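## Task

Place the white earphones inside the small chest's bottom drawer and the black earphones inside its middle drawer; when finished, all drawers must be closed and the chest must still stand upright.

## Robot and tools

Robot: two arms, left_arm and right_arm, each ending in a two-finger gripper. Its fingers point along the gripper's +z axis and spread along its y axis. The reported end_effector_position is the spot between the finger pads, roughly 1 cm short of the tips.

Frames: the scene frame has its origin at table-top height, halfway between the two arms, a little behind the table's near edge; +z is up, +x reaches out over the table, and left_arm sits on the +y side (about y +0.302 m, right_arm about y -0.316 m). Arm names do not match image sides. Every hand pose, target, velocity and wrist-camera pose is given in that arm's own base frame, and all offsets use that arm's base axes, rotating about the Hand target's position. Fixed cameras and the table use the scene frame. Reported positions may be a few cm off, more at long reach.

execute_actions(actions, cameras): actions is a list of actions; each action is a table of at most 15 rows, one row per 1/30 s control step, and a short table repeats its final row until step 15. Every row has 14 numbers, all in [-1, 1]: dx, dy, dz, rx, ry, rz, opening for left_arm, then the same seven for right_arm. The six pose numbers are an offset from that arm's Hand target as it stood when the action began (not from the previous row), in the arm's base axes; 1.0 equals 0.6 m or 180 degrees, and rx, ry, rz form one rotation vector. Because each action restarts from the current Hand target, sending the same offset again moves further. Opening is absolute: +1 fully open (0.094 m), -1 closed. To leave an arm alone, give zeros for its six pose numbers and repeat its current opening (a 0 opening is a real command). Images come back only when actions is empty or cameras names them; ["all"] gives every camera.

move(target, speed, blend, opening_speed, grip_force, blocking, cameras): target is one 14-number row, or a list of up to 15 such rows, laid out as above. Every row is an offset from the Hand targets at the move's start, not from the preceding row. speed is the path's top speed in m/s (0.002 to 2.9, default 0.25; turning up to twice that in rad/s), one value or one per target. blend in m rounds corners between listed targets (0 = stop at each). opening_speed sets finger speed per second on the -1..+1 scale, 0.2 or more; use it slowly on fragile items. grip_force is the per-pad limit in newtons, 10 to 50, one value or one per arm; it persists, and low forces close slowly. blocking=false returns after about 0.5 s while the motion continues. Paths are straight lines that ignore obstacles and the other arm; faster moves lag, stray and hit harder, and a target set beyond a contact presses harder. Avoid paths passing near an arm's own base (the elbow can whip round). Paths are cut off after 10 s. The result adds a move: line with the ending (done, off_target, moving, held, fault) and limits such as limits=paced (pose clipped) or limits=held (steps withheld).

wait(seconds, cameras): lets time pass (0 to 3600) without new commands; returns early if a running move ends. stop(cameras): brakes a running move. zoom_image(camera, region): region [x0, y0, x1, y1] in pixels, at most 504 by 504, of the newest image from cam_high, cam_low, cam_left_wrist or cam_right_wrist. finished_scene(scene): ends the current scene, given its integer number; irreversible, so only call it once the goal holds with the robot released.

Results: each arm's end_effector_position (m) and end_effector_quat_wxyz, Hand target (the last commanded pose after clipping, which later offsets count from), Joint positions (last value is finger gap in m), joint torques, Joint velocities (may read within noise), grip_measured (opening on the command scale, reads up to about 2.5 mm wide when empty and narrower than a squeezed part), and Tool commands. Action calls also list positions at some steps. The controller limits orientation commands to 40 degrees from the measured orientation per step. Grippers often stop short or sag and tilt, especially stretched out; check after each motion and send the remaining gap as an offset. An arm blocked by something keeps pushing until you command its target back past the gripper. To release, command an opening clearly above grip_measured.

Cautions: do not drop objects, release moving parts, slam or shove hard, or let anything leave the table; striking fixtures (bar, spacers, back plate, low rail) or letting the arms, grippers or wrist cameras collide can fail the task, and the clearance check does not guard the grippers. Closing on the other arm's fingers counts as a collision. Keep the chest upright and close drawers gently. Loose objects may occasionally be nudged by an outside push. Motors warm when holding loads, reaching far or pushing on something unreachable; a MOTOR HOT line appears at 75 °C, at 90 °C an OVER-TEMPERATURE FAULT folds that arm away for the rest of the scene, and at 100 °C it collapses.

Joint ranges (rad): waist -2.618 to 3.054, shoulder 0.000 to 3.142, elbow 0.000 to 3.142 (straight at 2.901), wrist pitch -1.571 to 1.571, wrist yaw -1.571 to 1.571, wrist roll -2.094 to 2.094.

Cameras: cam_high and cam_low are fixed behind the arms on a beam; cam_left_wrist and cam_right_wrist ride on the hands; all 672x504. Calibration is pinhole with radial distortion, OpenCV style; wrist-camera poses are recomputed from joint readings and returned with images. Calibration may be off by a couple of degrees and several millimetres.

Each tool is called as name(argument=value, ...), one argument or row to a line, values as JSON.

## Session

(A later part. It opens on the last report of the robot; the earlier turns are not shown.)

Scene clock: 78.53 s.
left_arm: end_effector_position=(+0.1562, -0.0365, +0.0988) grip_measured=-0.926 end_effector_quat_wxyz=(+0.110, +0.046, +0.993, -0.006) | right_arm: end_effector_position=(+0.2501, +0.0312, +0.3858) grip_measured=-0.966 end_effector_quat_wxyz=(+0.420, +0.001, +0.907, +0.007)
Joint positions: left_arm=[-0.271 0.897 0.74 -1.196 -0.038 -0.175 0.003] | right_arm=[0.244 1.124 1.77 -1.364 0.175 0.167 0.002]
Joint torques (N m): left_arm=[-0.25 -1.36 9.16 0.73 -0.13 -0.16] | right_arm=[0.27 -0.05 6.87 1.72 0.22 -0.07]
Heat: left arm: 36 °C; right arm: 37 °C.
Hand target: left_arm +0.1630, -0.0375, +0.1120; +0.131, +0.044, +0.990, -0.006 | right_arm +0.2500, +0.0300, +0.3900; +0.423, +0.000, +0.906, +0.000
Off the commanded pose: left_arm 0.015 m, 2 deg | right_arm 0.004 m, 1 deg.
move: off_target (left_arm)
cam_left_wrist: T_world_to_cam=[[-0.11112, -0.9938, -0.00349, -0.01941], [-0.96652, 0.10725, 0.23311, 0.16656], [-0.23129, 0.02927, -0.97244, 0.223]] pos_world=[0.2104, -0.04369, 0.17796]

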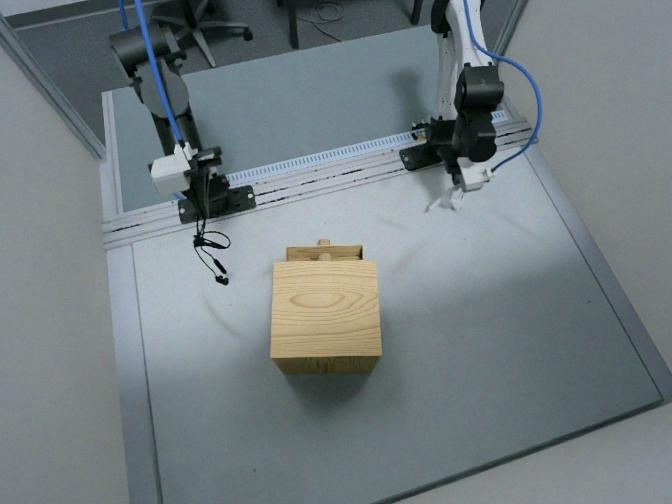

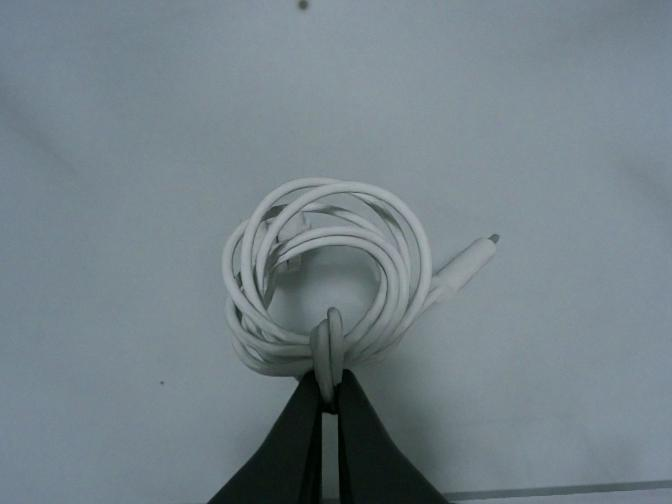

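move(
  target=[
    [0.0117,-0.1042,0.1633,-0.0215,-0.0461,-0.065,-0.95,0,0,0,0,0,0,-1.0],
    [0.1387,-0.5835,0.1633,-0.0717,-0.1537,-0.2165,-0.95,0,0,0,0,0,0,-1.0],
  ],
  speed=[0.25,0.3],
  blend=[0.04,0],
  cameras=["all"],
)

Scene clock: 86.53 s.
left_arm: end_effector_position=(+0.2373, -0.3750, +0.1916) grip_measured=-0.926 end_effector_quat_wxyz=(+0.329, +0.359, +0.864, -0.131) | right_arm: end_effector_position=(+0.2500, +0.0311, +0.3858) grip_measured=-0.966 end_effector_quat_wxyz=(+0.420, +0.001, +0.908, +0.006)
Joint positions: left_arm=[-1.087 1.62 1.387 -0.639 -0.207 -0.224 0.003] | right_arm=[0.244 1.124 1.77 -1.364 0.175 0.167 0.002]
Joint torques (N m): left_arm=[0.49 -5.79 10.09 1.96 -0.15 0.01] | right_arm=[0.25 -0.06 6.84 1.72 0.22 -0.09]
Heat: left arm: 37 °C; right arm: 37 °C.
Hand target: left_arm +0.2462, -0.3875, +0.2101; +0.354, +0.353, +0.854, -0.146 | right_arm +0.2499, +0.0299, +0.3900; +0.423, +0.000, +0.906, +0.000
Off the commanded pose: left_arm 0.024 m, 4 deg | right_arm 0.004 m, 1 deg.
move: off_target (left_arm)
cam_left_wrist: T_world_to_cam=[[-0.71598, -0.69773, -0.0235, -0.08814], [-0.66893, 0.69528, -0.26289, 0.50455], [0.19977, -0.17251, -0.96454, 0.16249]] pos_world=[0.24194, -0.38427, 0.2873]
cam_right_wrist: T_world_to_cam=[[-0.01355, -0.99965, -0.0225, 0.04168], [-0.90627, 0.02178, -0.42213, 0.4293], [0.42247, 0.01467, -0.90626, 0.33444]] pos_world=[0.24834, 0.02741, 0.48525]

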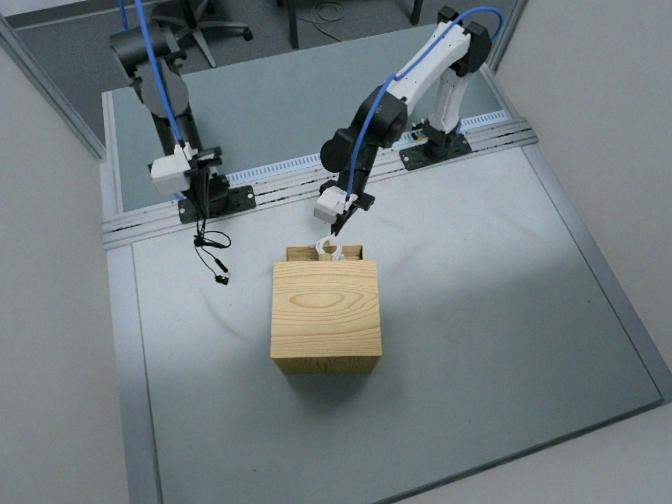

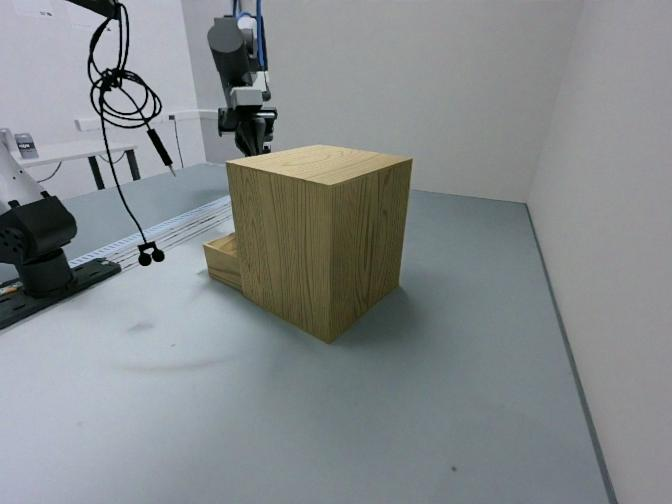

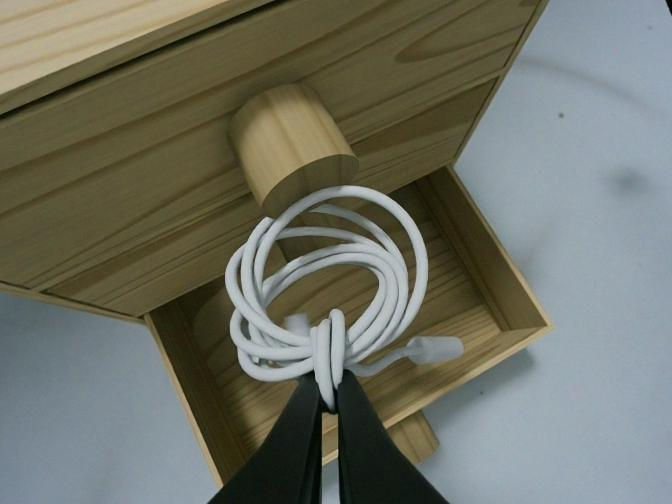

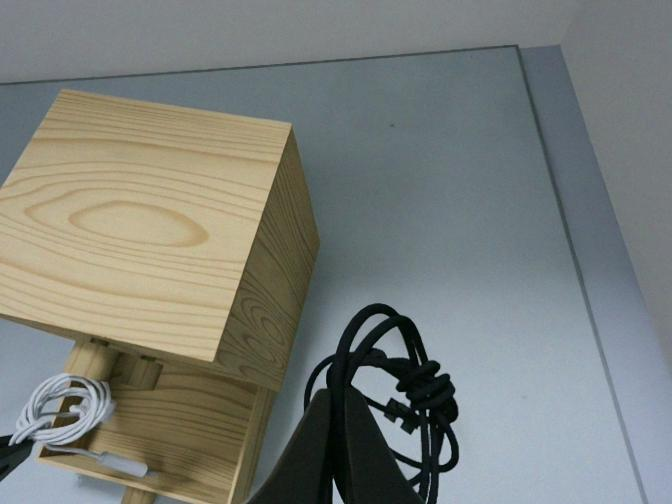

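zoom_image(
  camera="cam_left_wrist",
  region=[130, 130, 570, 504],
)

zoom_image(
  camera="cam_right_wrist",
  region=[0, 300, 330, 504],
)

Scaled by 1.145 from the camera's image (finer frame: 960x720).

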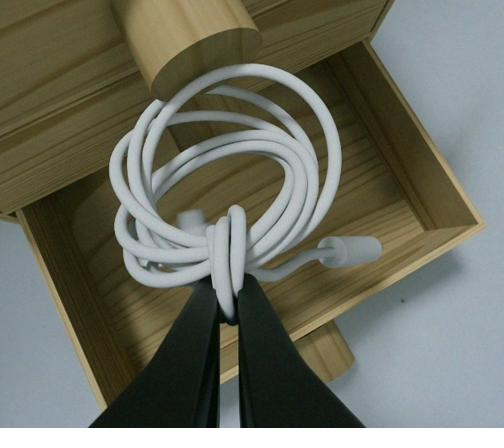

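Scaled by 1.527 from the camera's image (finer frame: 960x720).

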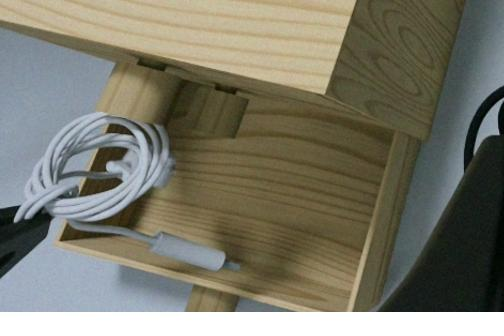

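move(
  target=[
    [-0.0137,-0.0025,-0.006,-0.0281,-0.0345,0.066,-0.95,0,0,0,0,0,0,-1.0],
    [-0.017,-0.0017,-0.1518,-0.0281,-0.0345,0.066,-0.95,0,0,0,0,0,0,-1.0],
  ],
  speed=[0.1,0.12],
  blend=[0.01,0],
  cameras=["cam_high","cam_left_wrist","cam_right_wrist"],
)

Scene clock: 96.63 s.
left_arm: end_effector_position=(+0.2353, -0.3881, +0.1231) grip_measured=-0.926 end_effector_quat_wxyz=(+0.421, +0.259, +0.860, -0.129) | right_arm: end_effector_position=(+0.2500, +0.0311, +0.3858) grip_measured=-0.966 end_effector_quat_wxyz=(+0.420, +0.001, +0.908, +0.006)
Joint positions: left_arm=[-1.201 1.674 1.046 -0.131 -0.471 -0.411 0.003] | right_arm=[0.244 1.124 1.77 -1.364 0.175 0.167 0.002]
Joint torques (N m): left_arm=[-0.17 -5.86 5.24 2.08 -0.38 -0.11] | right_arm=[0.27 -0.02 6.89 1.71 0.23 -0.07]
Heat: left arm: 38 °C; right arm: 38 °C.
Hand target: left_arm +0.2360, -0.3886, +0.1189; +0.428, +0.254, +0.858, -0.127 | right_arm +0.2499, +0.0299, +0.3900; +0.423, +0.000, +0.906, +0.000
Off the commanded pose: left_arm 0.004 m, 1 deg | right_arm 0.004 m, 1 deg.
move: done
cam_left_wrist: T_world_to_cam=[[-0.56283, -0.82649, -0.01205, -0.18768], [-0.73975, 0.51015, -0.43876, 0.46085], [0.36878, -0.23803, -0.89852, 0.02112]] pos_world=[0.22749, -0.38518, 0.21892]
cam_right_wrist: T_world_to_cam=[[-0.01355, -0.99965, -0.0225, 0.04168], [-0.90627, 0.02178, -0.42213, 0.4293], [0.42247, 0.01467, -0.90626, 0.33444]] pos_world=[0.24834, 0.02741, 0.48525]

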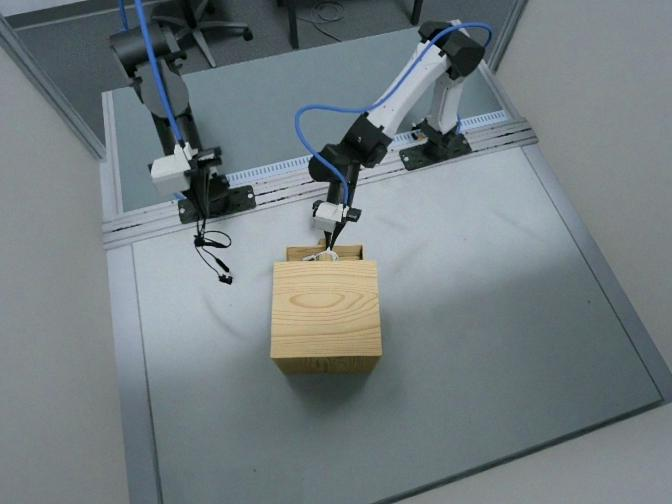

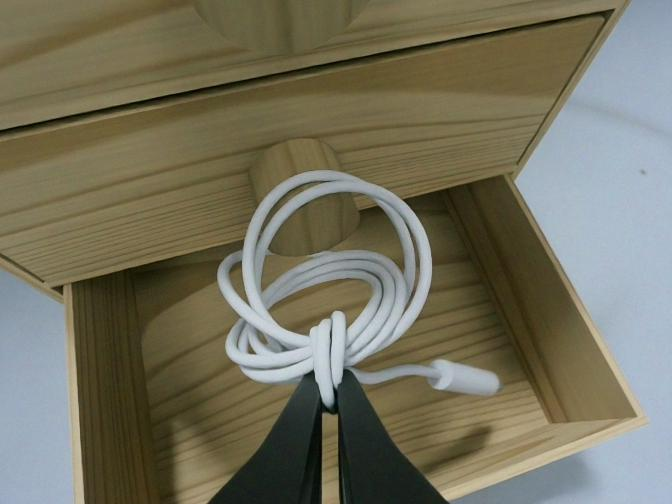

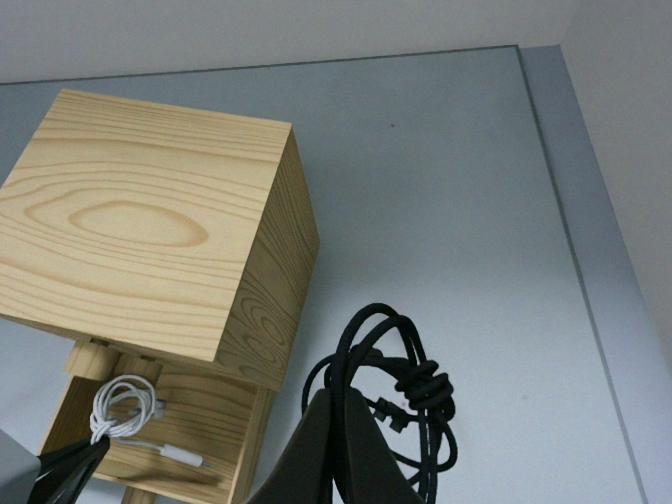

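move(
  target=[
    [0.0157,0.0718,0.0052,0.0227,0.035,0,-0.95,0,0,0,0,0,0,-1.0],
    [0.0308,0.0668,-0.0748,0.0454,0.0699,0,-0.95,0,0,0,0,0,0,-1.0],
  ],
  speed=[0.1,0.1],
  blend=[0.008,0],
  cameras=["cam_left_wrist","cam_right_wrist"],
)

Scene clock: 102.90 s.
left_arm: end_effector_position=(+0.2491, -0.3415, +0.0680) grip_measured=-0.927 end_effector_quat_wxyz=(+0.309, +0.269, +0.908, -0.085) | right_arm: end_effector_position=(+0.2500, +0.0311, +0.3858) grip_measured=-0.966 end_effector_quat_wxyz=(+0.420, +0.001, +0.908, +0.006)
Joint positions: left_arm=[-1.062 1.714 1.036 -0.304 -0.298 -0.396 0.003] | right_arm=[0.244 1.124 1.77 -1.364 0.175 0.167 0.002]
Joint torques (N m): left_arm=[0.96 -5.78 8.7 1.41 -0.05 0.03] | right_arm=[0.24 -0.06 6.83 1.72 0.23 -0.08]
Heat: left arm: 37 °C; right arm: 39 °C.
Hand target: left_arm +0.2544, -0.3485, +0.0740; +0.312, +0.269, +0.907, -0.093 | right_arm +0.2499, +0.0299, +0.3900; +0.423, +0.000, +0.906, +0.000
Off the commanded pose: left_arm 0.011 m, 1 deg | right_arm 0.004 m, 1 deg.
move: off_target (left_arm)
cam_left_wrist: T_world_to_cam=[[-0.55371, -0.83239, -0.02317, -0.14558], [-0.81435, 0.5471, -0.1937, 0.43756], [0.17391, -0.08838, -0.98079, 0.08292]] pos_world=[0.2613, -0.35324, 0.16271]
cam_right_wrist: T_world_to_cam=[[-0.01355, -0.99965, -0.0225, 0.04168], [-0.90627, 0.02178, -0.42213, 0.4293], [0.42247, 0.01467, -0.90626, 0.33444]] pos_world=[0.24834, 0.02741, 0.48525]

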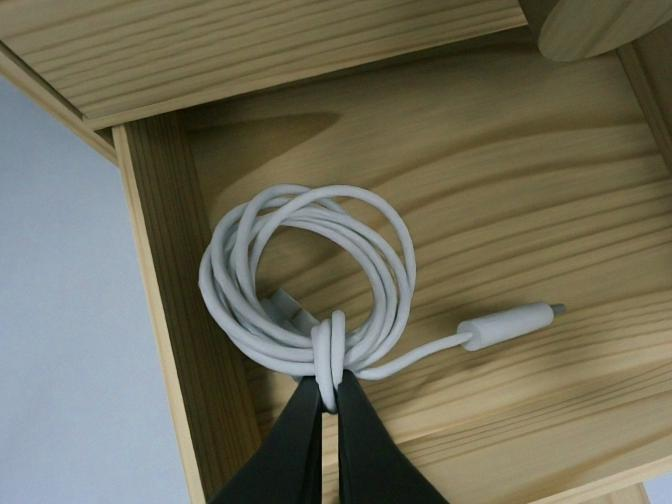

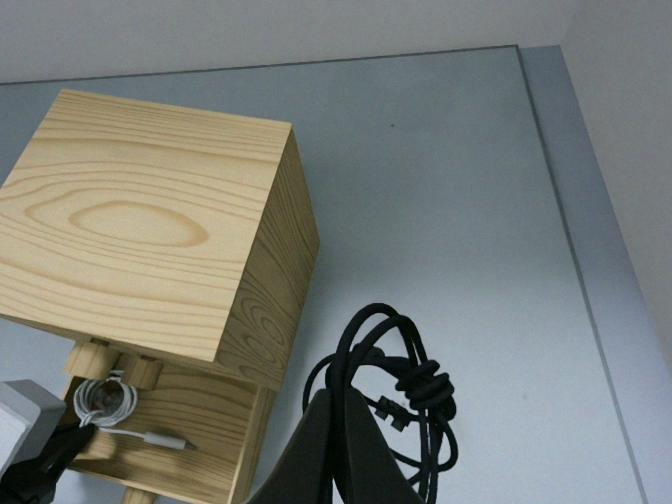

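move(
  target=[
    [0,0,0,0,0,0,-0.42,0,0,0,0,0,0,-1.0],
    [-0.114,0.0725,0.1767,0,0,0,-0.42,0,0,0,0,0,0,-1.0],
    [-0.1337,-0.0527,-0.04,-0.0775,-0.1608,0.0784,0.1,0,0,0,0,0,0,-1.0],
  ],
  speed=[0.15,0.15,0.25],
  blend=[0,0.03,0],
  opening_speed=1.0,
  cameras=["cam_low","cam_left_wrist","cam_right_wrist"],
)

Scene clock: 110.27 s.
left_arm: end_effector_position=(+0.1741, -0.3830, +0.0529) grip_measured=+0.096 end_effector_quat_wxyz=(+0.560, +0.133, +0.812, -0.096) | right_arm: end_effector_position=(+0.2500, +0.0311, +0.3858) grip_measured=-0.966 end_effector_quat_wxyz=(+0.420, +0.001, +0.908, +0.006)
Joint positions: left_arm=[-1.51 1.942 0.828 0.336 -1.043 -0.712 0.052] | right_arm=[0.244 1.124 1.77 -1.364 0.175 0.167 0.002]
Joint torques (N m): left_arm=[0.01 -6.31 3.95 1.74 -0.56 -0.01] | right_arm=[0.25 -0.03 6.83 1.72 0.22 -0.09]
Heat: left arm: 37 °C; right arm: 40 °C.
Hand target: left_arm +0.1743, -0.3801, +0.0501; +0.566, +0.132, +0.808, -0.092 | right_arm +0.2499, +0.0299, +0.3900; +0.423, +0.000, +0.906, +0.000
Off the commanded pose: left_arm 0.004 m, 1 deg | right_arm 0.004 m, 1 deg.
move: done
cam_left_wrist: T_world_to_cam=[[-0.33044, -0.94376, -0.01134, -0.30418], [-0.68602, 0.24842, -0.68386, 0.28546], [0.64821, -0.2182, -0.72952, -0.06808]] pos_world=[0.13944, -0.37284, 0.1421]
cam_right_wrist: T_world_to_cam=[[-0.01355, -0.99965, -0.0225, 0.04168], [-0.90627, 0.02178, -0.42213, 0.4293], [0.42247, 0.01467, -0.90626, 0.33444]] pos_world=[0.24834, 0.02741, 0.48525]

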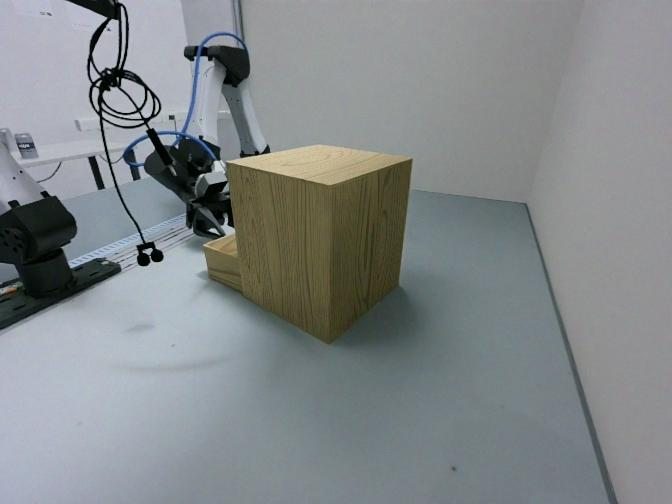

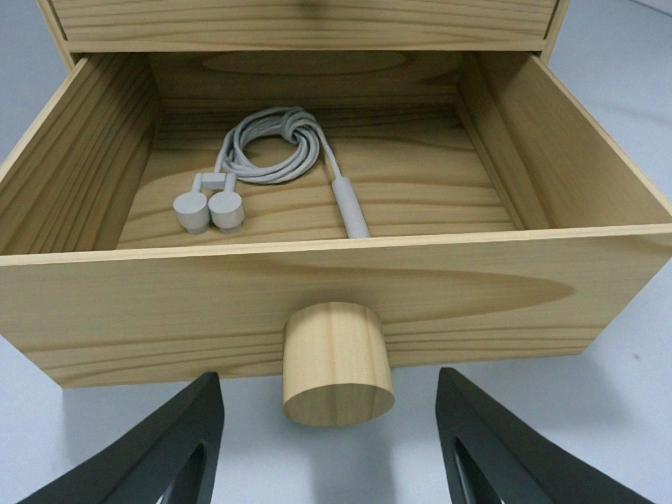

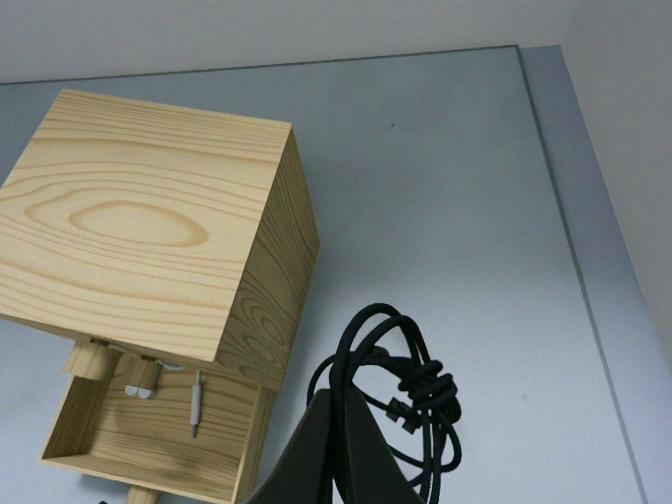

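move(
  target=[
    [0.165,-0.0678,0.0052,0,0,0,0.1,0,0,0,0,0,0,-1.0],
    [0.2062,-0.0848,0.0065,0,0,0,0.1,0,0,0,0,0,0,-1.0],
  ],
  speed=[0.12,0.05],
  blend=[0.01,0],
  cameras=["cam_high","cam_left_wrist","cam_right_wrist"],
)

Scene clock: 113.27 s.
left_arm: end_effector_position=(+0.2915, -0.4185, +0.0454) grip_measured=+0.097 end_effector_quat_wxyz=(+0.559, +0.140, +0.814, -0.072) | right_arm: end_effector_position=(+0.2500, +0.0311, +0.3858) grip_measured=-0.966 end_effector_quat_wxyz=(+0.420, +0.001, +0.908, +0.006)
Joint positions: left_arm=[-1.218 2.143 1.072 0.499 -0.834 -0.403 0.052] | right_arm=[0.244 1.124 1.77 -1.364 0.175 0.167 0.002]
Joint torques (N m): left_arm=[0.88 -7.77 8.12 2.1 -0.07 -0.01] | right_arm=[0.27 -0.09 6.86 1.72 0.23 -0.07]
Heat: left arm: 37 °C; right arm: 40 °C.
Hand target: left_arm +0.2980, -0.4310, +0.0539; +0.566, +0.132, +0.808, -0.092 | right_arm +0.2499, +0.0299, +0.3900; +0.423, +0.000, +0.906, +0.000
Off the commanded pose: left_arm 0.016 m, 3 deg | right_arm 0.004 m, 1 deg.
move: off_target (left_arm)
cam_left_wrist: T_world_to_cam=[[-0.31535, -0.94722, -0.05775, -0.30271], [-0.68801, 0.27012, -0.67356, 0.37896], [0.6536, -0.17268, -0.73688, -0.13952]] pos_world=[0.25646, -0.41319, 0.13496]
cam_right_wrist: T_world_to_cam=[[-0.01355, -0.99965, -0.0225, 0.04168], [-0.90627, 0.02178, -0.42213, 0.4293], [0.42247, 0.01467, -0.90626, 0.33444]] pos_world=[0.24834, 0.02741, 0.48525]

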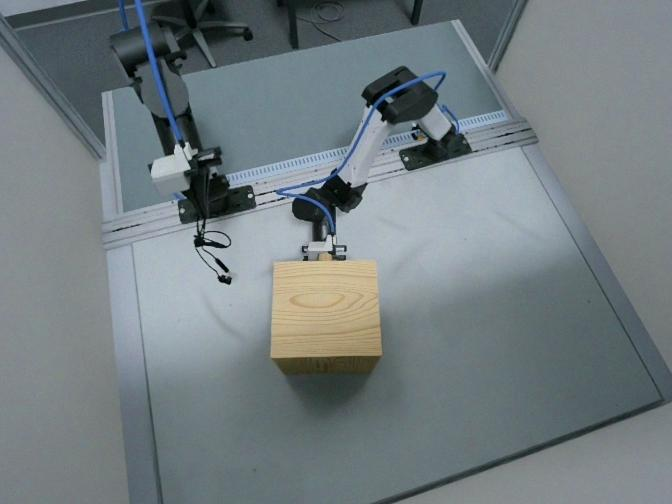

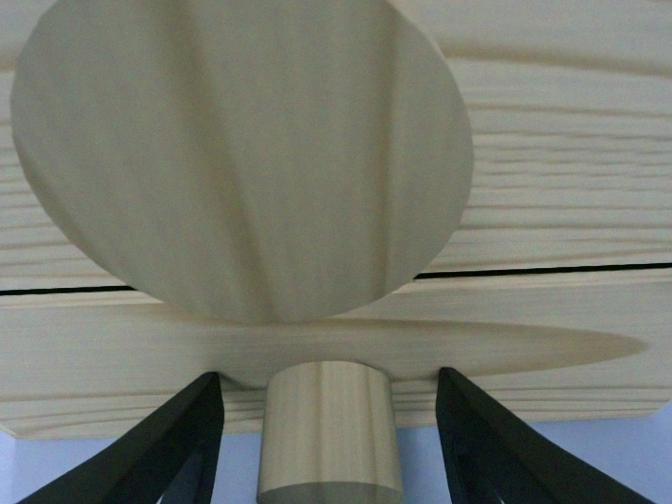

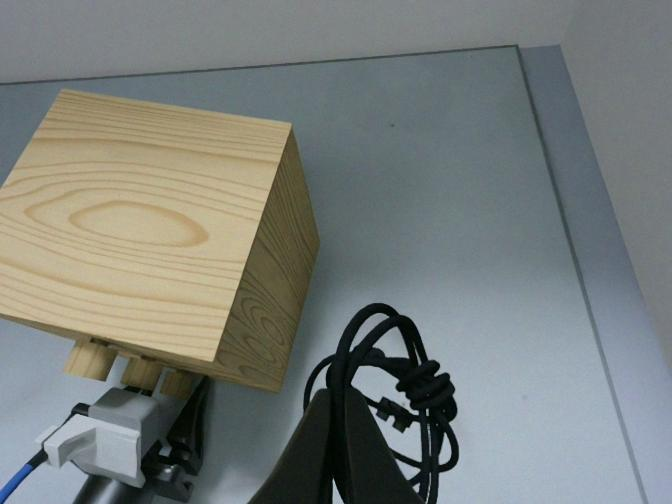

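move(
  target=[
    [-0.115,0.0467,0.0185,0,0,0,0.1,0,0,0.0667,0,-0.0556,0,-1.0],
    [-0.1143,0.0372,0.1002,0,0,0,0.3,0,0,0.0667,0,-0.0556,0,-1.0],
  ],
  speed=[0.15,0.15],
  blend=[0.02,0],
  cameras=["cam_high","cam_left_wrist"],
)

Scene clock: 121.37 s.
left_arm: end_effector_position=(+0.2285, -0.3995, +0.0855) grip_measured=+0.297 end_effector_quat_wxyz=(+0.552, +0.156, +0.816, -0.067) | right_arm: end_effector_position=(+0.2522, +0.0319, +0.4187) grip_measured=-0.966 end_effector_quat_wxyz=(+0.483, -0.001, +0.876, +0.003)
Joint positions: left_arm=[-1.359 1.914 0.972 0.25 -0.93 -0.518 0.061] | right_arm=[0.286 1.095 1.796 -1.282 0.236 0.157 0.002]
Joint torques (N m): left_arm=[-0.2 -10.41 8.32 1.58 -0.48 -0.2] | right_arm=[0.24 -0.98 6.48 2.05 0.24 -0.1]
Heat: left arm: 38 °C; right arm: 41 °C.
Hand target: left_arm +0.2294, -0.4087, +0.1141; +0.566, +0.132, +0.808, -0.092 | right_arm +0.2499, +0.0299, +0.4300; +0.500, +0.000, +0.866, +0.000
Off the commanded pose: left_arm 0.030 m, 4 deg | right_arm 0.012 m, 2 deg.
move: off_target (left_arm, right_arm); target 2's new opening was sent with left_arm's hand 0.030 m and 4 deg from that target
cam_left_wrist: T_world_to_cam=[[-0.33549, -0.9385, -0.08161, -0.29224], [-0.68898, 0.30353, -0.65816, 0.36974], [0.64245, -0.16457, -0.74844, -0.05873]] pos_world=[0.19443, -0.39616, 0.17554]

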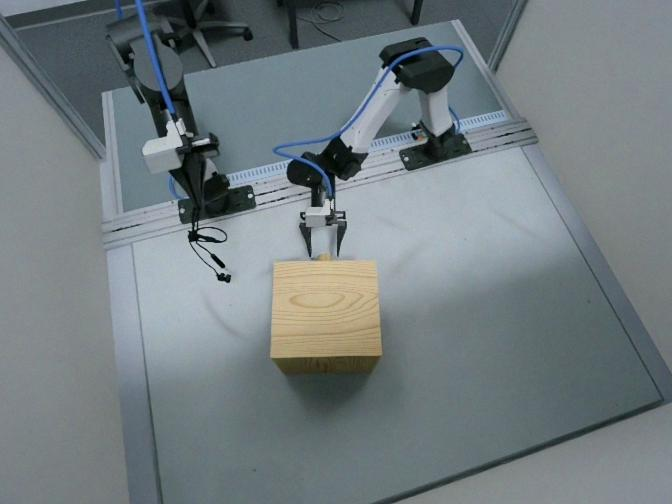

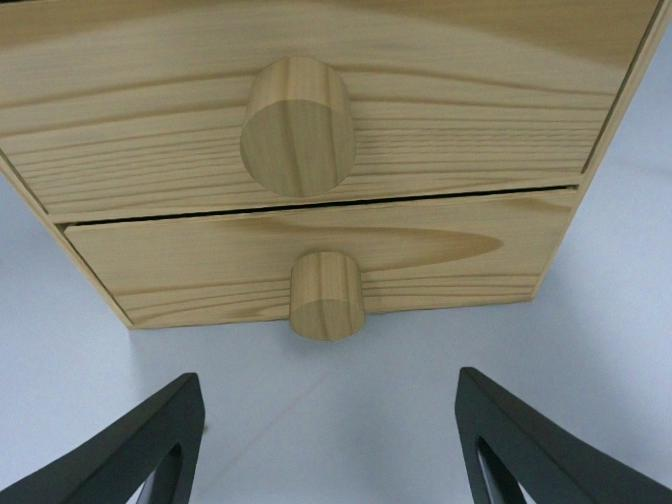

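move(
  target=[
    [-0.0022,0.0038,0.0475,0,0,0,0.3,0,0,0,0,0,0,-1.0],
    [0.0942,-0.0285,0.0475,0,0,0,0.3,0,0,0,0,0,0,-1.0],
  ],
  speed=[0.12,0.12],
  blend=[0.01,0],
  cameras=["cam_low","cam_left_wrist"],
)

Scene clock: 125.70 s.
left_arm: end_effector_position=(+0.2804, -0.4149, +0.1324) grip_measured=+0.297 end_effector_quat_wxyz=(+0.560, +0.139, +0.813, -0.076) | right_arm: end_effector_position=(+0.2522, +0.0319, +0.4187) grip_measured=-0.966 end_effector_quat_wxyz=(+0.483, -0.001, +0.876, +0.003)
Joint positions: left_arm=[-1.24 1.908 1.14 0.19 -0.849 -0.421 0.061] | right_arm=[0.286 1.095 1.796 -1.282 0.236 0.157 0.002]
Joint torques (N m): left_arm=[0.77 -7.05 9.24 1.95 -0.13 -0.01] | right_arm=[0.23 -0.95 6.46 2.05 0.24 -0.1]
Heat: left arm: 38 °C; right arm: 41 °C.
Hand target: left_arm +0.2858, -0.4259, +0.1425; +0.566, +0.132, +0.808, -0.092 | right_arm +0.2499, +0.0299, +0.4300; +0.500, +0.000, +0.866, +0.000
Off the commanded pose: left_arm 0.016 m, 2 deg | right_arm 0.012 m, 2 deg.
move: off_target (left_arm)
cam_left_wrist: T_world_to_cam=[[-0.31839, -0.9466, -0.05076, -0.29759], [-0.68638, 0.26714, -0.6764, 0.42762], [0.65384, -0.18052, -0.73478, -0.07127]] pos_world=[0.24536, -0.4088, 0.22177]

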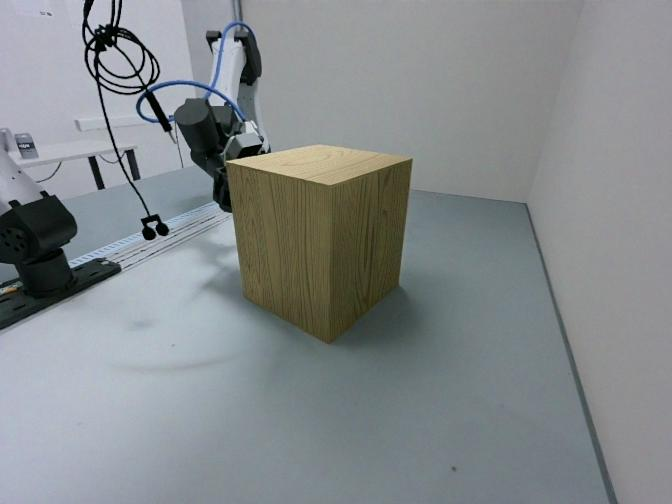

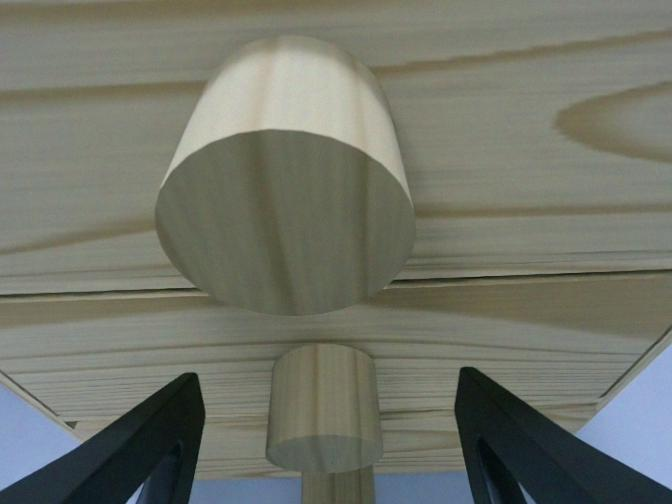

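move(
  target=[0.01,-0.0033,-0.0217,0,0,0,0.3,0,0,0,0,0,0,-1.0],
  speed=0.08,
  cameras=["cam_left_wrist"],
)

Scene clock: 127.70 s.
left_arm: end_effector_position=(+0.2861, -0.4177, +0.1199) grip_measured=+0.297 end_effector_quat_wxyz=(+0.559, +0.141, +0.814, -0.075) | right_arm: end_effector_position=(+0.2522, +0.0319, +0.4187) grip_measured=-0.966 end_effector_quat_wxyz=(+0.483, -0.001, +0.876, +0.003)
Joint positions: left_arm=[-1.228 1.947 1.14 0.232 -0.838 -0.411 0.061] | right_arm=[0.286 1.095 1.796 -1.282 0.236 0.157 0.002]
Joint torques (N m): left_arm=[0.84 -7.36 8.65 2.07 -0.11 0] | right_arm=[0.25 -0.94 6.46 2.05 0.23 -0.1]
Heat: left arm: 38 °C; right arm: 41 °C.
Hand target: left_arm +0.2919, -0.4278, +0.1295; +0.566, +0.132, +0.808, -0.092 | right_arm +0.2499, +0.0299, +0.4300; +0.500, +0.000, +0.866, +0.000
Off the commanded pose: left_arm 0.015 m, 2 deg | right_arm 0.012 m, 2 deg.
move: off_target (left_arm)
cam_left_wrist: T_world_to_cam=[[-0.31933, -0.94611, -0.05384, -0.29819], [-0.68754, 0.27041, -0.67392, 0.42522], [0.65216, -0.17819, -0.73684, -0.08299]] pos_world=[0.25126, -0.41189, 0.20937]

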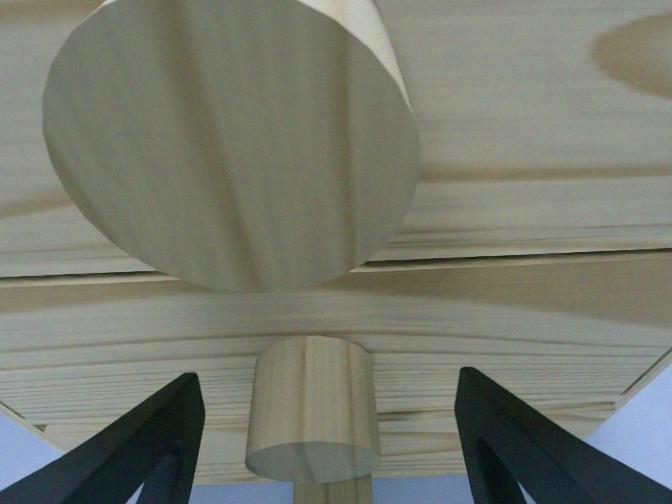

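move(
  target=[
    [0,0,0,0,0,0,-0.55,0,0,0,0,0,0,-1.0],
    [-0.1975,0.0664,0,0,0,0,-0.55,0,0,0,0,0,0,-1.0],
  ],
  speed=[0.1,0.1],
  opening_speed=1.5,
  cameras=["cam_high","cam_low","cam_left_wrist","cam_right_wrist"],
)

Scene clock: 131.27 s.
left_arm: end_effector_position=(+0.1792, -0.3854, +0.1170) grip_measured=-0.423 end_effector_quat_wxyz=(+0.566, +0.138, +0.810, -0.071) | right_arm: end_effector_position=(+0.2522, +0.0319, +0.4187) grip_measured=-0.966 end_effector_quat_wxyz=(+0.483, -0.001, +0.876, +0.003)
Joint positions: left_arm=[-1.503 1.792 0.965 0.017 -1.069 -0.7 0.027] | right_arm=[0.286 1.095 1.796 -1.282 0.236 0.157 0.002]
Joint torques (N m): left_arm=[-0.84 -9.57 5.76 1.41 -0.32 -0.18] | right_arm=[0.25 -1.01 6.46 2.05 0.24 -0.11]
Heat: left arm: 38 °C; right arm: 42 °C.
Hand target: left_arm +0.1734, -0.3879, +0.1294; +0.566, +0.132, +0.808, -0.092 | right_arm +0.2499, +0.0299, +0.4300; +0.500, +0.000, +0.866, +0.000
Off the commanded pose: left_arm 0.014 m, 3 deg | right_arm 0.012 m, 2 deg.
move: off_target (left_arm)
cam_left_wrist: T_world_to_cam=[[-0.3102, -0.94878, -0.05999, -0.30401], [-0.67798, 0.26502, -0.68565, 0.33862], [0.66643, -0.17201, -0.72546, -0.01111]] pos_world=[0.14268, -0.38009, 0.20587]
cam_right_wrist: T_world_to_cam=[[-0.0115, -0.9998, -0.01609, 0.03996], [-0.8377, 0.01842, -0.54582, 0.47968], [0.54601, 0.0072, -0.83775, 0.30378]] pos_world=[0.23642, 0.02893, 0.51696]

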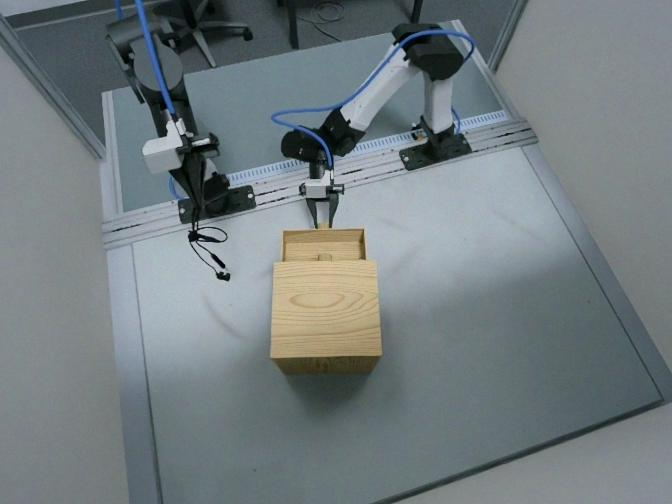

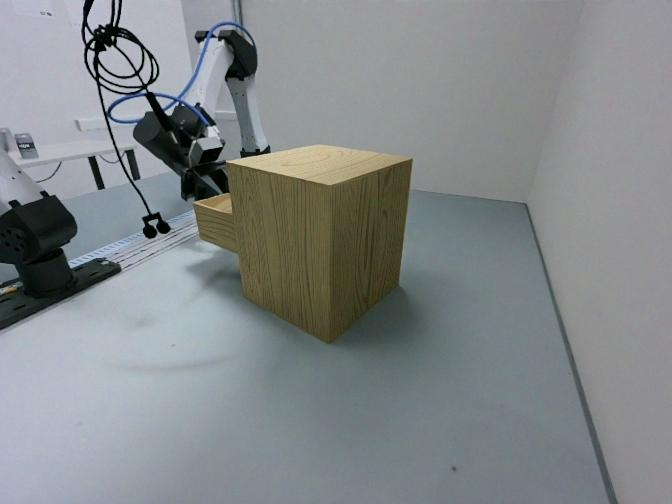

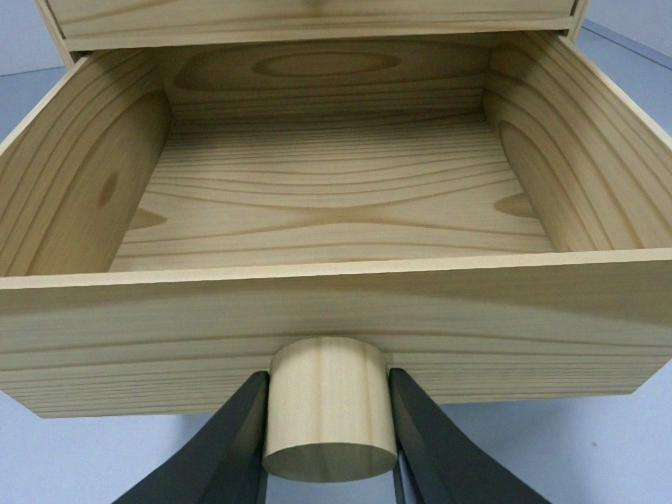

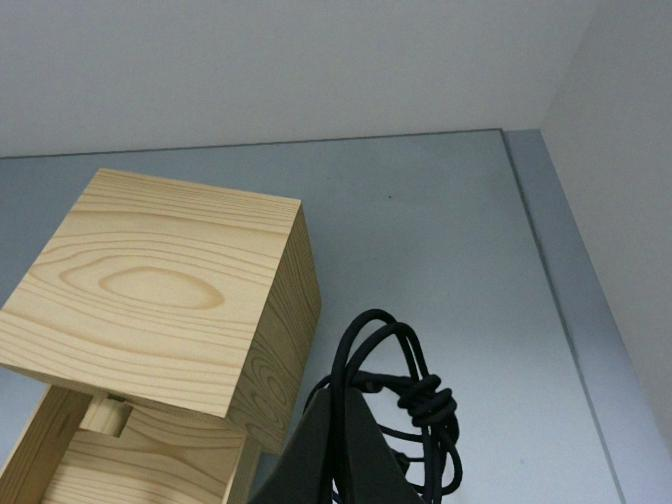

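move(
  target=[
    [0,0,0,0,0,0,0.2,0,0,0,0,0,0,-1],
    [-0.0417,0.0142,0.15,0,0,0,0.2,0,0,0,0,0,0,-1],
    [-0.0417,0.25,0.15,0,0,0,0.2,0,0,0,0,0,0,-1],
  ],
  speed=[0.25,0.2,0.3],
  blend=[0,0.02,0],
  cameras=["cam_high","cam_low"],
)

Scene clock: 137.47 s.
left_arm: end_effector_position=(+0.1484, -0.2422, +0.2174) grip_measured=+0.197 end_effector_quat_wxyz=(+0.561, +0.139, +0.811, -0.091) | right_arm: end_effector_position=(+0.2522, +0.0319, +0.4187) grip_measured=-0.966 end_effector_quat_wxyz=(+0.483, -0.001, +0.876, +0.003)
Joint positions: left_arm=[-1.6 1.063 0.796 -0.639 -1.103 -0.842 0.056] | right_arm=[0.286 1.095 1.796 -1.282 0.236 0.157 0.002]
Joint torques (N m): left_arm=[-0.27 -3.29 5.83 1.23 -0.64 -0.21] | right_arm=[0.21 -1.02 6.43 2.04 0.23 -0.1]
Heat: left arm: 38 °C; right arm: 42 °C.
Hand target: left_arm +0.1484, -0.2379, +0.2195; +0.566, +0.132, +0.808, -0.092 | right_arm +0.2499, +0.0299, +0.4300; +0.500, +0.000, +0.866, +0.000
Off the commanded pose: left_arm 0.005 m, 1 deg | right_arm 0.012 m, 2 deg.
move: done

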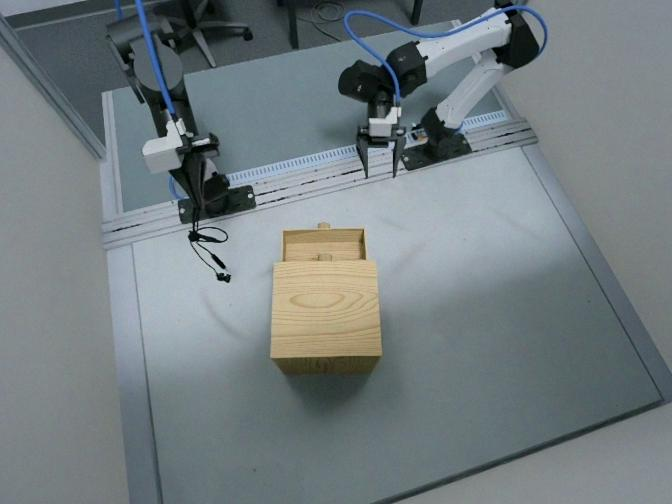

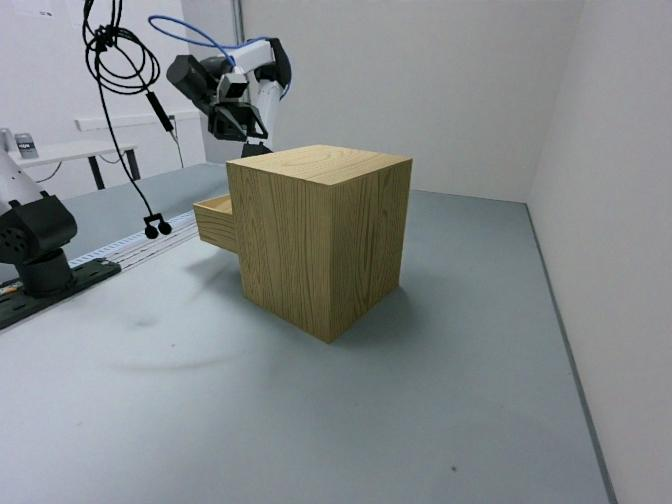

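zoom_image(
  camera="cam_low",
  region=[0, 0, 252, 252],
)

zoom_image(
  camera="cam_high",
  region=[140, 130, 400, 325],
)

Scaled by 2.000 from the camera's image (finer frame: 960x720).

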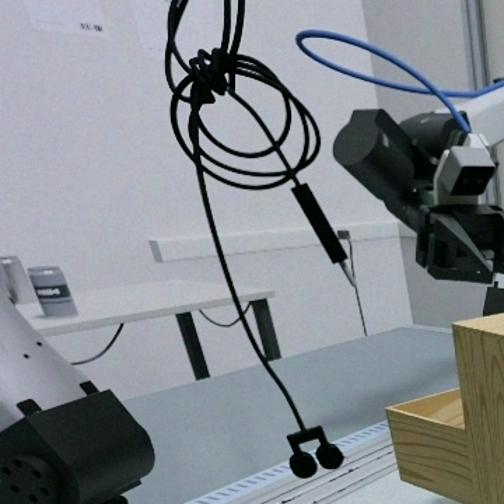

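Scaled by 1.938 from the camera's image (finer frame: 960x720).

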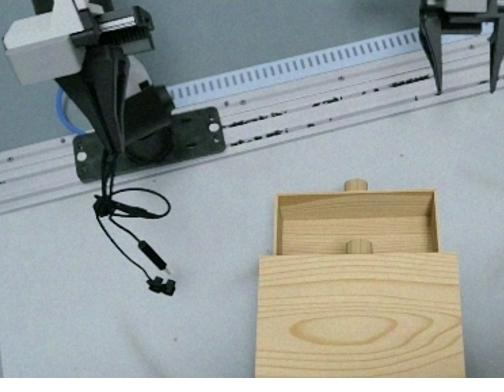

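move(
  target=[
    [0,0,0,0,0,0,0.2,0.0085,0.11,0.0583,-0.005,0.027,0.046,-1],
    [0,0,0,0,0,0,0.2,0.0368,0.3735,0.0583,-0.0182,0.082,0.1381,-1],
  ],
  speed=0.22,
  blend=[0.03,0],
  cameras=["all"],
)

Scene clock: 142.33 s.
left_arm: end_effector_position=(+0.1485, -0.2420, +0.2173) grip_measured=+0.197 end_effector_quat_wxyz=(+0.561, +0.138, +0.811, -0.091) | right_arm: end_effector_position=(+0.2735, +0.2477, +0.4675) grip_measured=-0.966 end_effector_quat_wxyz=(+0.463, -0.192, +0.857, +0.118)
Joint positions: left_arm=[-1.6 1.063 0.796 -0.64 -1.104 -0.844 0.056] | right_arm=[0.902 1.783 2.726 -1.563 0.358 0.274 0.002]
Joint torques (N m): left_arm=[-0.25 -3.22 5.82 1.2 -0.63 -0.19] | right_arm=[0.36 -3.45 4.96 1.78 -0.03 -0.04]
Heat: left arm: 38 °C; right arm: 43 °C.
Hand target: left_arm +0.1484, -0.2379, +0.2195; +0.566, +0.132, +0.808, -0.092 | right_arm +0.2720, +0.2540, +0.4649; +0.374, -0.200, +0.902, +0.083
Off the commanded pose: left_arm 0.005 m, 1 deg | right_arm 0.007 m, 12 deg.
joint sent to its limit (right arm) — joint 4 (wrist pitch), lower limit. The joint targets are off in orientation, not in position.
move: off_target (right_arm)
cam_left_wrist: T_world_to_cam=[[-0.33299, -0.94259, -0.02557, -0.17397], [-0.68325, 0.25988, -0.68237, 0.34735], [0.64984, -0.20975, -0.73056, 0.10118]] pos_world=[0.11364, -0.23302, 0.30649]
cam_right_wrist: T_world_to_cam=[[0.42528, -0.90431, -0.03691, 0.12348], [-0.77291, -0.34166, -0.53467, 0.58643], [0.4709, 0.25591, -0.84425, 0.29344]] pos_world=[0.26257, 0.23693, 0.56584]

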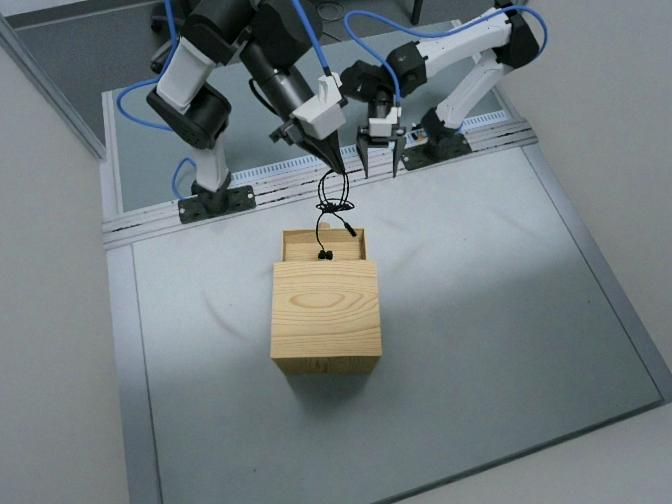

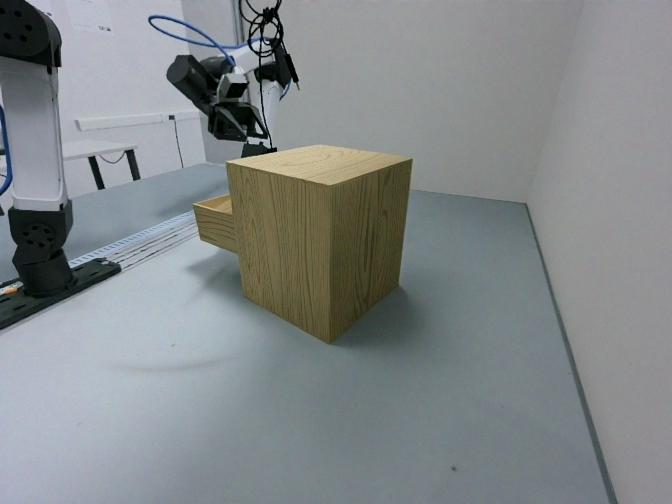

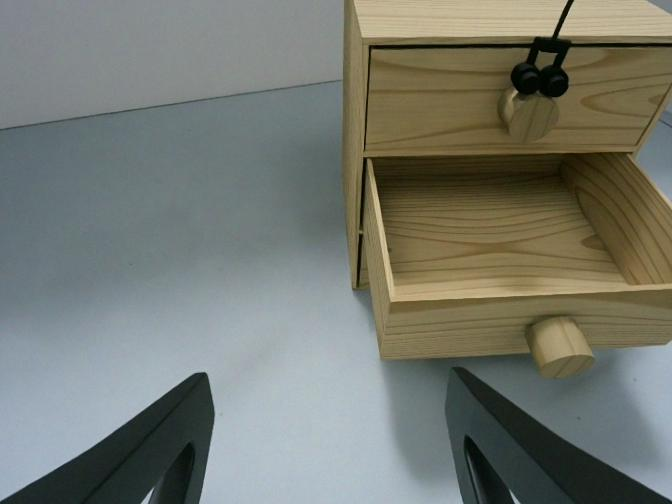

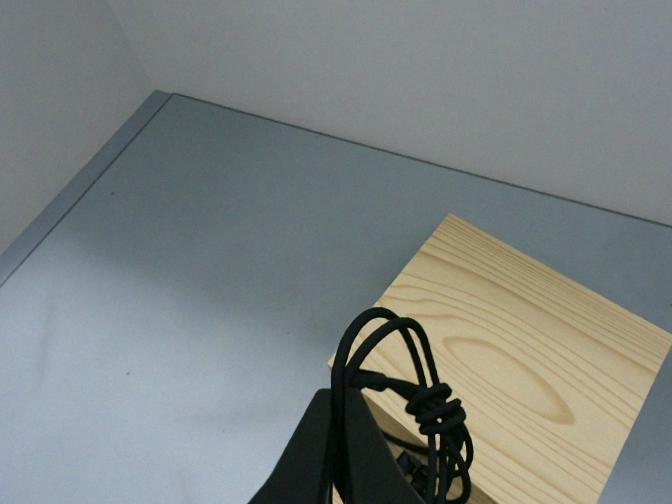

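zoom_image(
  camera="cam_left_wrist",
  region=[420, 0, 672, 189],
)

zoom_image(
  camera="cam_high",
  region=[240, 140, 420, 275],
)

Scaled by 2.000 from the camera's image (finer frame: 960x720).

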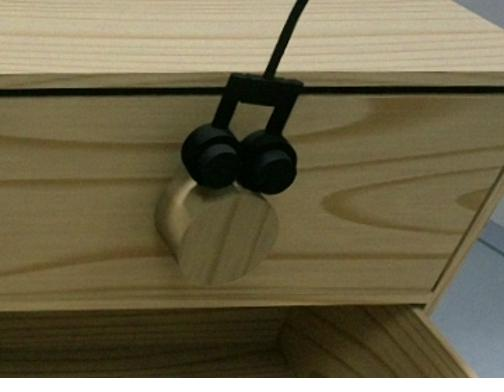

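Scaled by 2.800 from the camera's image (finer frame: 960x720).

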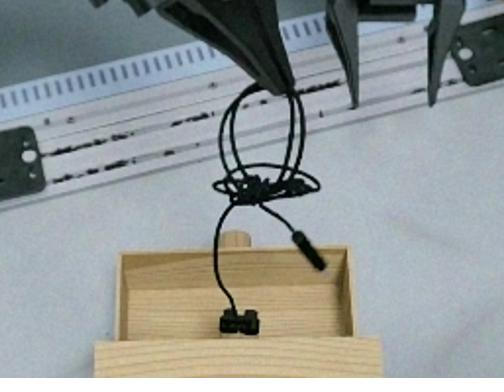

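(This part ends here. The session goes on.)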